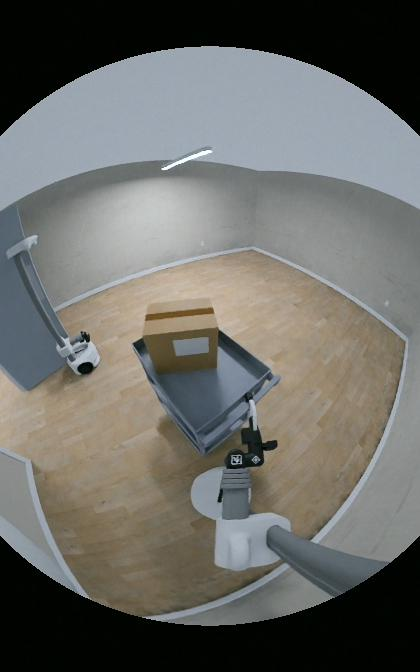

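Emit:
move(
  blocking=false,
  r2={"base":{"rotate_rad":0.85},"pace":"slow","contact_limits":{"rotate_rad":0.7}},
  cameras=[],
)

Emit:
wait(
  seconds=4,
  cameras=[],
)

Emit:
move(
  blocking=false,
  r2={"base":{"strafe_m":-0.6},"pace":"slow","contact_limits":{"strafe_m":0.7}},
  cameras=[],
)

Emit:
wait(
  seconds=9,
  cameras=["r1_head_left_camera","r2_head_left_camera"],
)

Scene clock: 638.03 s.
earlier move: r2 done
move: r2 moving
r1: as last shown
r1.turned_by_imu: +0.000
r1.lidar_m: 4.70 2.61 1.97 1.90 0.25 0.25 0.55 1.44 1.64 1.83 1.17 1.41
r1.motor_effort: lift_m=+20(20) arm_m=+4(4) wheel_0=-1(2) wheel_1=-1(1) wheel_2=+0(0)
r1.servo_current: wrist_yaw_rad=52(59) wrist_pitch_rad=33(46) wrist_roll_rad=39(59) gripper_m=39(46)
r1.contact_limits: strafe_m 0.6
r1.wrist_depth_mm: 136 138 - 442 281 196 - / 113 139 - 452 282 198 - / 117 140 267 452 285 196 - / 137 159 - 462 287 198 - / 1921 - - 462 287 198 - / 1205 1205 195 525 191 198 - / 854 750 750 153 268 197 778
r2.base_odometry: x=+0.027 y=-3.135 heading=+2.080
r2.turned_by_wheels: +0.122
r2.turned_by_imu: +0.117
r2.base_tilt: forward=-0.7 right=+0.1
r2.lidar_m: 0.28 0.25 1.82 1.81 1.74 1.29 0.94 0.88 0.94 1.30 3.62 0.48
r2.base_status: rotate_rad moving
r2.joint_positions: lift_m=+0.689 arm_m=+0.000 wrist_yaw_rad=-0.018 wrist_pitch_rad=+0.008 wrist_roll_rad=+1.568 gripper_m=-0.019
r2.joint_status: not commanded
r2.measured_speeds: translate_m=+0.002 strafe_m=+0.000 rotate_rad=+0.476 lift_m=+0.000 arm_m=+0.000 wrist_yaw_rad=-0.062 wrist_pitch_rad=+0.000 wrist_roll_rad=+0.000
r2.motor_effort: lift_m=+21(21) arm_m=-2(5) wheel_0=-12(14) wheel_1=-7(9) wheel_2=-20(20)
r2.servo_current: wrist_yaw_rad=91(91) wrist_pitch_rad=52(52) wrist_roll_rad=52(52) gripper_m=78(85)
r2.contact_limits: rotate_rad 0.7
r2.hand_pose: x=+0.4577 y=-0.0926 z=+0.8647 quat_wxyz=(+0.708, +0.706, -0.004, -0.009) (m; r2's base frame)
r2.wrist_depth_mm: - - - - - 1618 1182 / - - - 290 - 1708 1160 / - - - 306 332 340 345 / - - - 206 278 1708 492 / - - - 183 248 1661 - / - - 186 166 180 699 - / - 413 415 - 207 - -
pictures: none
No camera images: "cameras" was empty.

Scene clock: 639.67 s.
earlier move: r2 done
r1.base_odometry: x=-1.773 y=+1.566 heading=+2.963
r1.turned_by_wheels: +0.000
r1.turned_by_imu: +0.000
r1.base_tilt: forward=-1.6 right=+1.3
r1.lidar_m: 4.69 2.63 1.95 1.91 0.25 0.25 0.57 1.44 1.65 1.41 0.98 1.33
r1.base_status: not commanded
r1.joint_positions: lift_m=+0.127 arm_m=+0.000 wrist_yaw_rad=+3.092 wrist_pitch_rad=+0.002 wrist_roll_rad=+0.000 gripper_m=+0.056
r1.joint_status: not commanded
r1.measured_speeds: all 0
r1.motor_effort: lift_m=+20(20) arm_m=+4(4) wheel_0=-2(2) wheel_1=-1(2) wheel_2=+0(0)
r1.servo_current: wrist_yaw_rad=46(65) wrist_pitch_rad=33(52) wrist_roll_rad=39(59) gripper_m=39(46)
r1.contact_limits: strafe_m 0.6
r1.hand_pose: x=-0.1128 y=+0.1016 z=+0.3046 quat_wxyz=(+0.025, -0.001, +0.000, +1.000) (m; r1's base frame)
r1.wrist_depth_mm: 136 138 - 442 279 197 - / 113 139 - 449 283 198 - / 117 139 267 452 287 196 - / 137 160 - 455 286 197 - / 1983 - - 462 286 196 - / 1205 1182 195 521 191 198 - / 842 759 768 153 268 196 759
r2.base_odometry: x=+0.026 y=-3.135 heading=+2.807
r2.turned_by_wheels: +0.727
r2.turned_by_imu: +0.697
r2.base_tilt: forward=-0.7 right=+0.1
r2.lidar_m: 0.44 0.57 1.75 1.72 1.11 0.92 0.89 1.03 1.65 4.06 4.54 0.37
r2.base_status: done
r2.joint_positions: lift_m=+0.689 arm_m=+0.000 wrist_yaw_rad=-0.001 wrist_pitch_rad=+0.008 wrist_roll_rad=+1.568 gripper_m=-0.019
r2.joint_status: not commanded
r2.measured_speeds: all 0
r2.motor_effort: lift_m=+21(21) arm_m=-4(5) wheel_0=-6(18) wheel_1=-5(10) wheel_2=-3(24)
r2.servo_current: wrist_yaw_rad=52(137) wrist_pitch_rad=52(59) wrist_roll_rad=46(59) gripper_m=72(85)
r2.contact_limits: rotate_rad 0.7
r2.hand_pose: x=+0.4592 y=-0.0878 z=+0.8647 quat_wxyz=(+0.708, +0.706, +0.002, -0.003) (m; r2's base frame)
r2.wrist_depth_mm: - 480 462 108 165 - - / - 424 413 120 177 - - / - 488 455 128 191 - - / - - 569 141 208 - - / - - - 154 228 1576 - / - 1983 182 170 181 1464 517 / - 1983 - - 272 1756 469
wait: 1.63 of 4 s (r2 has come to rest)
pictures: none
No camera images: "cameras" was empty.

Scene clock: 640.17 s.
move: r2 moving
r1: as last shown
r1.base_tilt: forward=-1.6 right=+1.2
r1.lidar_m: 4.71 2.58 1.98 1.90 0.25 0.25 0.54 1.43 1.65 1.42 0.97 1.36
r1.servo_current: wrist_yaw_rad=46(65) wrist_pitch_rad=33(39) wrist_roll_rad=46(59) gripper_m=33(46)
r1.contact_limits: strafe_m 0.6
r1.wrist_depth_mm: 136 138 - 442 279 196 - / 113 139 - 449 282 198 - / 117 140 268 455 285 197 - / 137 160 - 455 286 197 - / 1983 - - 459 287 197 - / 1229 1205 193 530 191 198 - / 866 768 759 153 267 197 778
r2.base_odometry: x=+0.031 y=-3.121 heading=+2.807
r2.turned_by_wheels: +0.000
r2.turned_by_imu: +0.000
r2.base_tilt: forward=-0.7 right=+0.1
r2.lidar_m: 0.42 0.52 1.78 1.75 1.09 0.90 0.88 1.01 1.67 4.04 4.51 0.39
r2.base_status: strafe_m moving
r2.joint_positions: lift_m=+0.689 arm_m=+0.000 wrist_yaw_rad=-0.001 wrist_pitch_rad=+0.008 wrist_roll_rad=+1.569 gripper_m=-0.019
r2.joint_status: not commanded
r2.measured_speeds: translate_m=-0.001 strafe_m=-0.056 rotate_rad=+0.004 lift_m=+0.000 arm_m=+0.000 wrist_yaw_rad=+0.003 wrist_pitch_rad=+0.000 wrist_roll_rad=+0.000
r2.motor_effort: lift_m=+21(21) arm_m=-3(4) wheel_0=+10(10) wheel_1=-7(9) wheel_2=+0(3)
r2.servo_current: wrist_yaw_rad=46(59) wrist_pitch_rad=52(52) wrist_roll_rad=46(52) gripper_m=78(85)
r2.contact_limits: strafe_m 0.7
r2.hand_pose: x=+0.4592 y=-0.0878 z=+0.8647 quat_wxyz=(+0.708, +0.706, +0.002, -0.003) (m; r2's base frame)
r2.wrist_depth_mm: - 477 462 106 163 - - / - 424 413 118 176 - - / - 466 452 125 190 - - / - - 580 138 206 - - / - - - 151 226 1576 - / - 1921 182 168 178 1499 517 / - - - - - 1808 469
pictures: none
No camera images: "cameras" was empty.

Scene clock: 646.80 s.
earlier move: r2 done
r1.base_odometry: x=-1.773 y=+1.566 heading=+2.963
r1.turned_by_wheels: +0.000
r1.turned_by_imu: +0.000
r1.base_tilt: forward=-1.6 right=+1.3
r1.lidar_m: 4.71 2.61 1.96 1.90 0.25 0.25 0.57 1.43 1.64 2.81 1.16 1.17
r1.base_status: not commanded
r1.joint_positions: lift_m=+0.127 arm_m=+0.000 wrist_yaw_rad=+3.092 wrist_pitch_rad=+0.002 wrist_roll_rad=+0.000 gripper_m=+0.056
r1.joint_status: not commanded
r1.measured_speeds: all 0
r1.motor_effort: lift_m=+20(20) arm_m=+4(4) wheel_0=-2(2) wheel_1=-1(2) wheel_2=+0(0)
r1.servo_current: wrist_yaw_rad=52(65) wrist_pitch_rad=46(52) wrist_roll_rad=46(65) gripper_m=39(52)
r1.contact_limits: strafe_m 0.6
r1.hand_pose: x=-0.1128 y=+0.1016 z=+0.3046 quat_wxyz=(+0.025, -0.001, +0.000, +1.000) (m; r1's base frame)
r1.wrist_depth_mm: 136 138 - 442 279 196 - / 113 139 - 449 283 198 - / 117 139 267 449 285 196 - / 137 160 - 452 287 196 - / 1921 - - 462 286 197 - / 1205 1182 193 521 190 198 - / 842 759 750 153 267 196 768
r2.base_odometry: x=+0.223 y=-2.568 heading=+2.807
r2.turned_by_wheels: +0.000
r2.turned_by_imu: +0.004
r2.base_tilt: forward=-0.6 right=+0.1
r2.lidar_m: 0.31 0.30 2.34 2.34 1.22 1.02 1.01 1.13 1.88 3.47 3.92 0.46
r2.base_status: done
r2.joint_positions: lift_m=+0.689 arm_m=+0.000 wrist_yaw_rad=+0.003 wrist_pitch_rad=+0.008 wrist_roll_rad=+1.569 gripper_m=-0.019
r2.joint_status: not commanded
r2.measured_speeds: all 0
r2.motor_effort: lift_m=+21(21) arm_m=-4(4) wheel_0=+4(14) wheel_1=-3(9) wheel_2=+0(3)
r2.servo_current: wrist_yaw_rad=46(65) wrist_pitch_rad=59(59) wrist_roll_rad=52(59) gripper_m=72(85)
r2.contact_limits: strafe_m 0.7
r2.hand_pose: x=+0.4596 y=-0.0865 z=+0.8647 quat_wxyz=(+0.708, +0.706, +0.004, -0.002) (m; r2's base frame)
r2.wrist_depth_mm: - - - 257 - 1661 1160 / - - - 237 309 317 317 / - - - 214 290 1576 1160 / - - - 203 264 1808 530 / - - - 188 246 798 - / - - 187 174 179 - - / - 445 445 - 218 - -
wait: 6.63 of 9 s (r2 has come to rest)
pictures: r1_head_left_camera, r2_head_left_camera
Images, in order (width x height): r1_head_left_camera 420x672, r2_head_left_camera 420x672.

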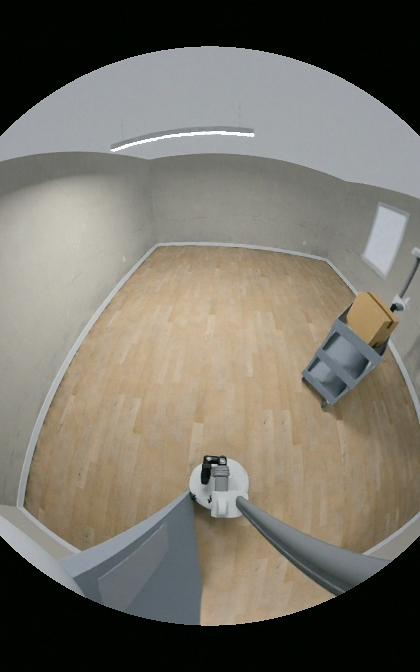

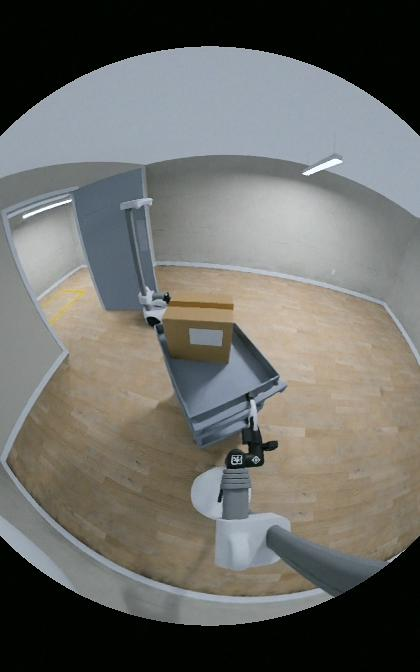

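Emit:
move(
  blocking=false,
  cameras=["r2_head_camera","r2_head_left_camera","r2_head_right_camera","r1_head_camera"],
)

Scene clock: 667.60 s.
r1.base_odometry: x=-1.773 y=+1.566 heading=+2.963
r1.turned_by_wheels: +0.000
r1.turned_by_imu: +0.000
r1.base_tilt: forward=-1.6 right=+1.3
r1.lidar_m: 4.69 2.62 1.96 1.90 0.25 0.26 0.55 1.43 1.67 2.82 1.16 1.20
r1.base_status: not commanded
r1.joint_positions: lift_m=+0.127 arm_m=+0.000 wrist_yaw_rad=+3.092 wrist_pitch_rad=+0.002 wrist_roll_rad=+0.000 gripper_m=+0.056
r1.joint_status: not commanded
r1.measured_speeds: all 0
r1.motor_effort: lift_m=+20(20) arm_m=+4(4) wheel_0=-1(2) wheel_1=-1(2) wheel_2=+0(0)
r1.servo_current: wrist_yaw_rad=39(65) wrist_pitch_rad=33(52) wrist_roll_rad=46(65) gripper_m=39(52)
r1.contact_limits: strafe_m 0.6
r1.hand_pose: x=-0.1128 y=+0.1016 z=+0.3046 quat_wxyz=(+0.025, -0.001, +0.000, +1.000) (m; r1's base frame)
r1.wrist_depth_mm: 136 138 - 442 281 196 - / 113 139 - 452 283 198 - / 117 139 270 449 283 196 - / 137 160 - 455 287 197 - / 1921 - - 455 289 197 - / 1205 1182 194 530 190 197 - / 854 750 750 153 268 197 768
r2.base_odometry: x=+0.223 y=-2.568 heading=+2.807
r2.turned_by_wheels: +0.000
r2.turned_by_imu: +0.000
r2.base_tilt: forward=-0.6 right=+0.1
r2.lidar_m: 0.32 0.31 2.34 2.32 1.24 1.00 0.99 1.16 1.86 3.48 3.87 0.46
r2.base_status: done
r2.joint_positions: lift_m=+0.689 arm_m=+0.000 wrist_yaw_rad=+0.003 wrist_pitch_rad=+0.008 wrist_roll_rad=+1.569 gripper_m=-0.019
r2.joint_status: not commanded
r2.measured_speeds: all 0
r2.motor_effort: lift_m=+21(21) arm_m=-3(4) wheel_0=+4(14) wheel_1=-4(9) wheel_2=+0(3)
r2.servo_current: wrist_yaw_rad=46(65) wrist_pitch_rad=52(59) wrist_roll_rad=52(59) gripper_m=78(85)
r2.contact_limits: strafe_m 0.7
r2.hand_pose: x=+0.4596 y=-0.0865 z=+0.8647 quat_wxyz=(+0.708, +0.706, +0.004, -0.002) (m; r2's base frame)
r2.wrist_depth_mm: - - - 256 - 1661 1160 / - - - 238 307 317 319 / - - - 215 287 1576 1182 / - - - 202 262 1808 530 / - - - 189 245 798 - / - - 187 173 180 - - / - 449 442 - 217 - -
pictures: r1_head_camera, r2_head_camera, r2_head_left_camera, r2_head_right_camera
Images, in order (width x height): r1_head_camera 420x560, r2_head_camera 420x560, r2_head_left_camera 420x672, r2_head_right_camera 420x672.

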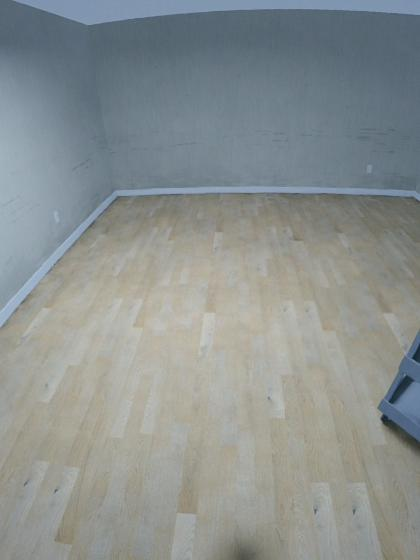

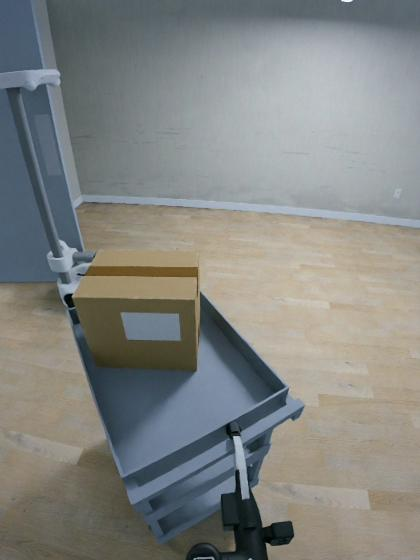

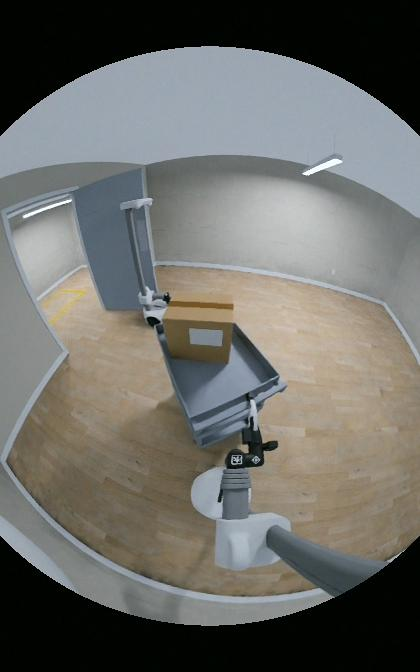

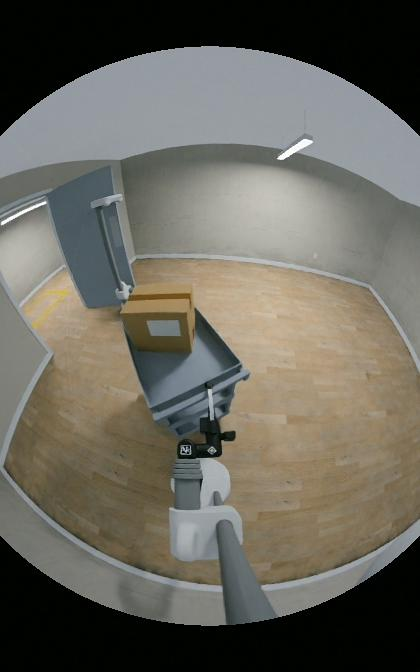

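Emit:
move(
  blocking=false,
  r2={"base":{"translate_m":-0.28,"strafe_m":-0.12},"pace":"slow","contact_limits":{"translate_m":0.7,"strafe_m":0.7}},
  cameras=[],
)

Emit:
wait(
  seconds=8,
  cameras=[],
)

Emit:
move(
  blocking=false,
  r2={"base":{"strafe_m":0.6},"pace":"slow","contact_limits":{"strafe_m":0.7}},
  cameras=[],
)

Emit:
wait(
  seconds=10,
  cameras=["r2_head_camera","r2_head_left_camera"],
)

r2: "contact_limits": translate_m and strafe_m are given together and make one move, which takes one limit: state it under one of them only
Scene clock: 685.83 s.
r1.base_odometry: x=-1.773 y=+1.566 heading=+2.963
r1.turned_by_wheels: +0.000
r1.turned_by_imu: +0.000
r1.base_tilt: forward=-1.6 right=+1.2
r1.lidar_m: 4.70 2.60 1.98 1.90 0.25 0.25 0.55 1.45 1.63 2.83 1.16 1.20
r1.base_status: not commanded
r1.joint_positions: lift_m=+0.127 arm_m=+0.000 wrist_yaw_rad=+3.092 wrist_pitch_rad=+0.002 wrist_roll_rad=+0.000 gripper_m=+0.056
r1.joint_status: not commanded
r1.measured_speeds: all 0
r1.motor_effort: lift_m=+20(20) arm_m=+4(4) wheel_0=-1(2) wheel_1=-1(2) wheel_2=+0(0)
r1.servo_current: wrist_yaw_rad=52(65) wrist_pitch_rad=33(52) wrist_roll_rad=33(65) gripper_m=39(52)
r1.contact_limits: strafe_m 0.6
r1.hand_pose: x=-0.1128 y=+0.1016 z=+0.3046 quat_wxyz=(+0.025, -0.001, +0.000, +1.000) (m; r1's base frame)
r1.wrist_depth_mm: 136 138 - 439 279 196 - / 113 139 - 449 283 198 - / 117 139 270 452 285 197 - / 137 160 - 455 286 197 - / 1983 - - 462 287 197 - / 1205 1182 193 525 191 197 - / 842 750 759 153 270 196 768
r2.base_odometry: x=+0.223 y=-2.568 heading=+2.807
r2.turned_by_wheels: +0.000
r2.turned_by_imu: +0.000
r2.base_tilt: forward=-0.7 right=+0.1
r2.lidar_m: 0.32 0.30 2.34 2.32 1.23 1.02 1.01 1.16 1.86 3.48 3.91 0.48
r2.base_status: done
r2.joint_positions: lift_m=+0.689 arm_m=+0.000 wrist_yaw_rad=+0.003 wrist_pitch_rad=+0.008 wrist_roll_rad=+1.569 gripper_m=-0.019
r2.joint_status: not commanded
r2.measured_speeds: all 0
r2.motor_effort: lift_m=+21(21) arm_m=-3(4) wheel_0=+4(14) wheel_1=-4(9) wheel_2=+0(3)
r2.servo_current: wrist_yaw_rad=46(65) wrist_pitch_rad=52(59) wrist_roll_rad=33(59) gripper_m=85(85)
r2.contact_limits: strafe_m 0.7
r2.hand_pose: x=+0.4596 y=-0.0865 z=+0.8647 quat_wxyz=(+0.708, +0.706, +0.004, -0.002) (m; r2's base frame)
r2.wrist_depth_mm: - - - 256 - 1661 1160 / - - - 237 309 319 319 / - - - 215 289 1576 1182 / - - - 202 263 1863 535 / - - - 188 245 778 - / - - 187 174 180 - - / - 445 445 - 218 - -
pictures: none

not run: a call was refused earlier in this reply.

not run: a call was refused earlier in this reply.

not run: a call was refused earlier in this reply.

Emit:
move(
  blocking=false,
  r2={"base":{"translate_m":-0.28,"strafe_m":-0.12},"pace":"slow","contact_limits":{"translate_m":0.7}},
  cameras=[],
)

Emit:
wait(
  seconds=8,
  cameras=[],
)

Emit:
move(
  blocking=false,
  r2={"base":{"strafe_m":0.6},"pace":"slow","contact_limits":{"strafe_m":0.7}},
  cameras=[],
)

Emit:
wait(
  seconds=10,
  cameras=["r2_head_camera","r2_head_left_camera"],
)

Scene clock: 695.47 s.
move: r2 moving
r1.base_odometry: x=-1.773 y=+1.566 heading=+2.963
r1.turned_by_wheels: +0.000
r1.turned_by_imu: +0.000
r1.base_tilt: forward=-1.6 right=+1.3
r1.lidar_m: 4.71 2.60 1.94 1.91 0.25 0.25 0.58 1.44 1.63 2.84 1.17 1.21
r1.base_status: not commanded
r1.joint_positions: lift_m=+0.127 arm_m=+0.000 wrist_yaw_rad=+3.092 wrist_pitch_rad=+0.002 wrist_roll_rad=+0.000 gripper_m=+0.056
r1.joint_status: not commanded
r1.measured_speeds: all 0
r1.motor_effort: lift_m=+20(20) arm_m=+4(4) wheel_0=-2(2) wheel_1=-1(1) wheel_2=+0(0)
r1.servo_current: wrist_yaw_rad=59(59) wrist_pitch_rad=39(46) wrist_roll_rad=59(59) gripper_m=39(46)
r1.contact_limits: strafe_m 0.6
r1.hand_pose: x=-0.1128 y=+0.1016 z=+0.3046 quat_wxyz=(+0.025, -0.001, +0.000, +1.000) (m; r1's base frame)
r1.wrist_depth_mm: 136 138 - 445 281 196 - / 113 139 - 449 283 198 - / 117 139 267 455 285 196 - / 137 160 - 455 286 196 - / 1983 - - 459 289 198 - / 1205 1205 193 525 190 198 - / 854 750 759 153 270 197 778
r2.base_odometry: x=+0.237 y=-2.567 heading=+2.807
r2.turned_by_wheels: +0.000
r2.turned_by_imu: +0.001
r2.base_tilt: forward=-0.7 right=+0.0
r2.lidar_m: 0.31 0.30 2.37 2.31 1.20 1.00 0.99 1.12 1.84 3.45 3.88 0.47
r2.base_status: translate_m moving; strafe_m moving
r2.joint_positions: lift_m=+0.689 arm_m=+0.000 wrist_yaw_rad=+0.004 wrist_pitch_rad=+0.008 wrist_roll_rad=+1.569 gripper_m=-0.019
r2.joint_status: not commanded
r2.measured_speeds: translate_m=-0.048 strafe_m=-0.021 rotate_rad=-0.001 lift_m=+0.000 arm_m=+0.000 wrist_yaw_rad=+0.000 wrist_pitch_rad=+0.000 wrist_roll_rad=+0.000
r2.motor_effort: lift_m=+21(21) arm_m=-3(4) wheel_0=-2(5) wheel_1=-8(8) wheel_2=+14(14)
r2.servo_current: wrist_yaw_rad=59(59) wrist_pitch_rad=52(59) wrist_roll_rad=52(52) gripper_m=78(85)
r2.contact_limits: translate_m 0.7
r2.hand_pose: x=+0.4596 y=-0.0864 z=+0.8647 quat_wxyz=(+0.708, +0.706, +0.004, -0.002) (m; r2's base frame)
r2.wrist_depth_mm: - - - 255 - 1661 1182 / - - - 237 310 315 319 / - - - 214 287 1576 1182 / - - - 202 262 1808 525 / - - - 186 246 798 - / - - 439 174 179 - - / - 449 449 - 219 - -
pictures: none
No camera images: "cameras" was empty.

Scene clock: 699.20 s.
earlier move: r2 done
r1.base_odometry: x=-1.773 y=+1.566 heading=+2.963
r1.turned_by_wheels: +0.000
r1.turned_by_imu: +0.000
r1.base_tilt: forward=-1.6 right=+1.3
r1.lidar_m: 4.70 2.61 1.97 1.90 0.25 0.25 0.55 1.45 1.66 2.80 1.45 1.50
r1.base_status: not commanded
r1.joint_positions: lift_m=+0.127 arm_m=+0.000 wrist_yaw_rad=+3.092 wrist_pitch_rad=+0.002 wrist_roll_rad=+0.000 gripper_m=+0.056
r1.joint_status: not commanded
r1.measured_speeds: all 0
r1.motor_effort: lift_m=+20(20) arm_m=+4(4) wheel_0=-1(2) wheel_1=-1(2) wheel_2=+0(0)
r1.servo_current: wrist_yaw_rad=59(72) wrist_pitch_rad=46(52) wrist_roll_rad=52(65) gripper_m=39(52)
r1.contact_limits: strafe_m 0.6
r1.hand_pose: x=-0.1128 y=+0.1016 z=+0.3046 quat_wxyz=(+0.025, -0.001, +0.000, +1.000) (m; r1's base frame)
r1.wrist_depth_mm: 136 138 - 445 279 197 - / 113 139 - 445 283 197 - / 117 140 267 449 285 196 - / 137 160 - 455 287 198 - / 1983 - - 462 287 197 - / 1205 1205 194 530 191 198 - / 842 750 750 153 270 196 759
r2.base_odometry: x=+0.527 y=-2.547 heading=+2.806
r2.turned_by_wheels: -0.001
r2.turned_by_imu: +0.000
r2.base_tilt: forward=-0.6 right=+0.1
r2.lidar_m: 0.33 0.29 2.49 1.73 0.93 0.78 0.75 0.88 1.37 3.31 3.72 0.46
r2.base_status: done
r2.joint_positions: lift_m=+0.689 arm_m=+0.000 wrist_yaw_rad=+0.002 wrist_pitch_rad=+0.008 wrist_roll_rad=+1.569 gripper_m=-0.019
r2.joint_status: not commanded
r2.measured_speeds: all 0
r2.motor_effort: lift_m=+21(21) arm_m=-3(4) wheel_0=-4(9) wheel_1=-5(9) wheel_2=+5(15)
r2.servo_current: wrist_yaw_rad=46(65) wrist_pitch_rad=52(59) wrist_roll_rad=52(65) gripper_m=78(85)
r2.contact_limits: translate_m 0.7
r2.hand_pose: x=+0.4595 y=-0.0868 z=+0.8647 quat_wxyz=(+0.708, +0.706, +0.004, -0.002) (m; r2's base frame)
r2.wrist_depth_mm: - - - 249 - 1618 1160 / - - - 232 304 314 315 / - - - 211 282 1661 1160 / - - - 199 260 1661 - / - - 647 186 244 831 - / - 488 186 173 181 - - / - 452 449 - 219 - -
wait: 3.73 of 8 s (r2 has come to rest)
pictures: none
No camera images: "cameras" was empty.

Scene clock: 699.70 s.
move: r2 moving
r1: as last shown
r1.lidar_m: 4.69 2.60 1.96 1.90 0.25 0.25 0.56 1.45 1.64 2.81 1.45 1.50
r1.motor_effort: lift_m=+20(20) arm_m=+4(4) wheel_0=-2(2) wheel_1=-1(2) wheel_2=+0(0)
r1.servo_current: wrist_yaw_rad=59(59) wrist_pitch_rad=39(46) wrist_roll_rad=52(52) gripper_m=46(46)
r1.contact_limits: strafe_m 0.6
r1.wrist_depth_mm: 136 138 - 445 281 196 - / 113 139 - 445 283 198 - / 117 140 268 452 285 196 - / 137 160 - 455 286 196 - / - - - 462 287 197 - / 1205 1182 193 525 190 198 - / 854 759 750 153 268 196 759
r2.base_odometry: x=+0.522 y=-2.560 heading=+2.806
r2.turned_by_wheels: +0.000
r2.turned_by_imu: +0.000
r2.base_tilt: forward=-0.6 right=+0.1
r2.lidar_m: 0.32 0.30 2.51 1.80 0.95 0.78 0.76 0.87 1.38 3.32 3.70 0.46
r2.base_status: strafe_m moving
r2.joint_positions: lift_m=+0.689 arm_m=+0.000 wrist_yaw_rad=-0.004 wrist_pitch_rad=+0.008 wrist_roll_rad=+1.569 gripper_m=-0.019
r2.joint_status: not commanded
r2.measured_speeds: translate_m=+0.001 strafe_m=+0.057 rotate_rad=-0.003 lift_m=+0.000 arm_m=+0.000 wrist_yaw_rad=-0.012 wrist_pitch_rad=+0.000 wrist_roll_rad=+0.000
r2.motor_effort: lift_m=+21(21) arm_m=-4(4) wheel_0=-7(15) wheel_1=+6(9) wheel_2=+0(4)
r2.servo_current: wrist_yaw_rad=59(59) wrist_pitch_rad=52(52) wrist_roll_rad=52(59) gripper_m=78(78)
r2.contact_limits: strafe_m 0.7
r2.hand_pose: x=+0.4589 y=-0.0886 z=+0.8647 quat_wxyz=(+0.708, +0.706, +0.001, -0.004) (m; r2's base frame)
r2.wrist_depth_mm: - - - 250 - 1708 1160 / - - - 234 304 317 315 / - - - 212 283 1708 1182 / - - - 200 260 1708 - / - - 661 186 244 820 - / - 488 185 173 181 - - / - 452 452 - 218 - -
pictures: none
No camera images: "cameras" was empty.

Scene clock: 706.33 s.
earlier move: r2 done
r1.base_odometry: x=-1.773 y=+1.566 heading=+2.963
r1.turned_by_wheels: +0.000
r1.turned_by_imu: +0.000
r1.base_tilt: forward=-1.6 right=+1.3
r1.lidar_m: 4.68 2.59 1.97 1.91 0.25 0.25 0.52 1.43 1.63 2.17 1.23 4.17
r1.base_status: not commanded
r1.joint_positions: lift_m=+0.127 arm_m=+0.000 wrist_yaw_rad=+3.092 wrist_pitch_rad=+0.002 wrist_roll_rad=+0.000 gripper_m=+0.056
r1.joint_status: not commanded
r1.measured_speeds: all 0
r1.motor_effort: lift_m=+20(20) arm_m=+4(4) wheel_0=-1(2) wheel_1=-1(2) wheel_2=+0(0)
r1.servo_current: wrist_yaw_rad=59(72) wrist_pitch_rad=39(52) wrist_roll_rad=59(72) gripper_m=46(52)
r1.contact_limits: strafe_m 0.6
r1.hand_pose: x=-0.1128 y=+0.1016 z=+0.3046 quat_wxyz=(+0.025, -0.001, +0.000, +1.000) (m; r1's base frame)
r1.wrist_depth_mm: 136 138 - 445 282 196 - / 113 139 - 445 283 198 - / 117 139 267 452 285 197 - / 137 160 - 459 287 197 - / 1983 - - 466 287 197 - / 1182 1205 193 525 191 198 - / 831 759 750 154 267 198 768
r2.base_odometry: x=+0.330 y=-3.113 heading=+2.806
r2.turned_by_wheels: +0.000
r2.turned_by_imu: +0.000
r2.base_tilt: forward=-0.7 right=+0.1
r2.lidar_m: 0.41 0.50 1.93 1.51 0.81 0.67 0.65 0.73 1.19 3.88 4.38 0.40
r2.base_status: done
r2.joint_positions: lift_m=+0.689 arm_m=+0.000 wrist_yaw_rad=-0.004 wrist_pitch_rad=+0.008 wrist_roll_rad=+1.569 gripper_m=-0.019
r2.joint_status: not commanded
r2.measured_speeds: all 0
r2.motor_effort: lift_m=+21(21) arm_m=-3(4) wheel_0=-4(15) wheel_1=+3(10) wheel_2=+0(4)
r2.servo_current: wrist_yaw_rad=46(65) wrist_pitch_rad=52(59) wrist_roll_rad=52(65) gripper_m=85(85)
r2.contact_limits: strafe_m 0.7
r2.hand_pose: x=+0.4589 y=-0.0887 z=+0.8647 quat_wxyz=(+0.708, +0.706, +0.001, -0.004) (m; r2's base frame)
r2.wrist_depth_mm: - - - 133 189 723 - / - - 512 141 198 - - / - 462 442 146 208 - - / - - 492 155 218 - - / - - 597 164 229 - - / - - 185 171 179 - - / - - - - - 1808 504
wait: 6.63 of 10 s (r2 has come to rest)
pictures: r2_head_camera, r2_head_left_camera
Images, in order (width x height): r2_head_camera 420x560, r2_head_left_camera 420x672.

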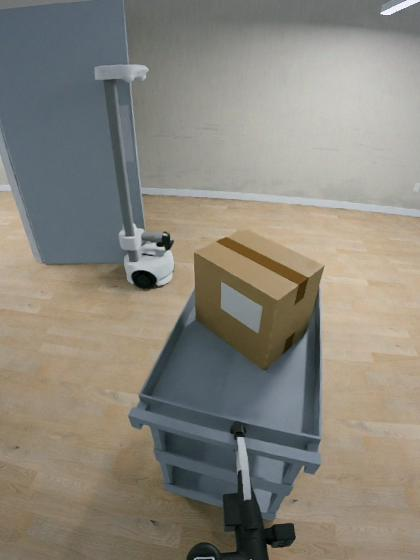

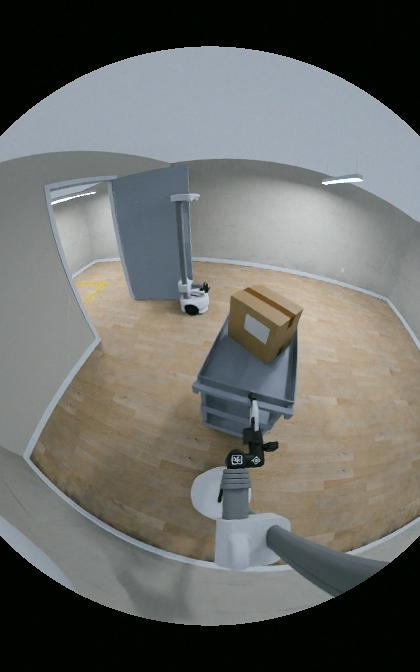

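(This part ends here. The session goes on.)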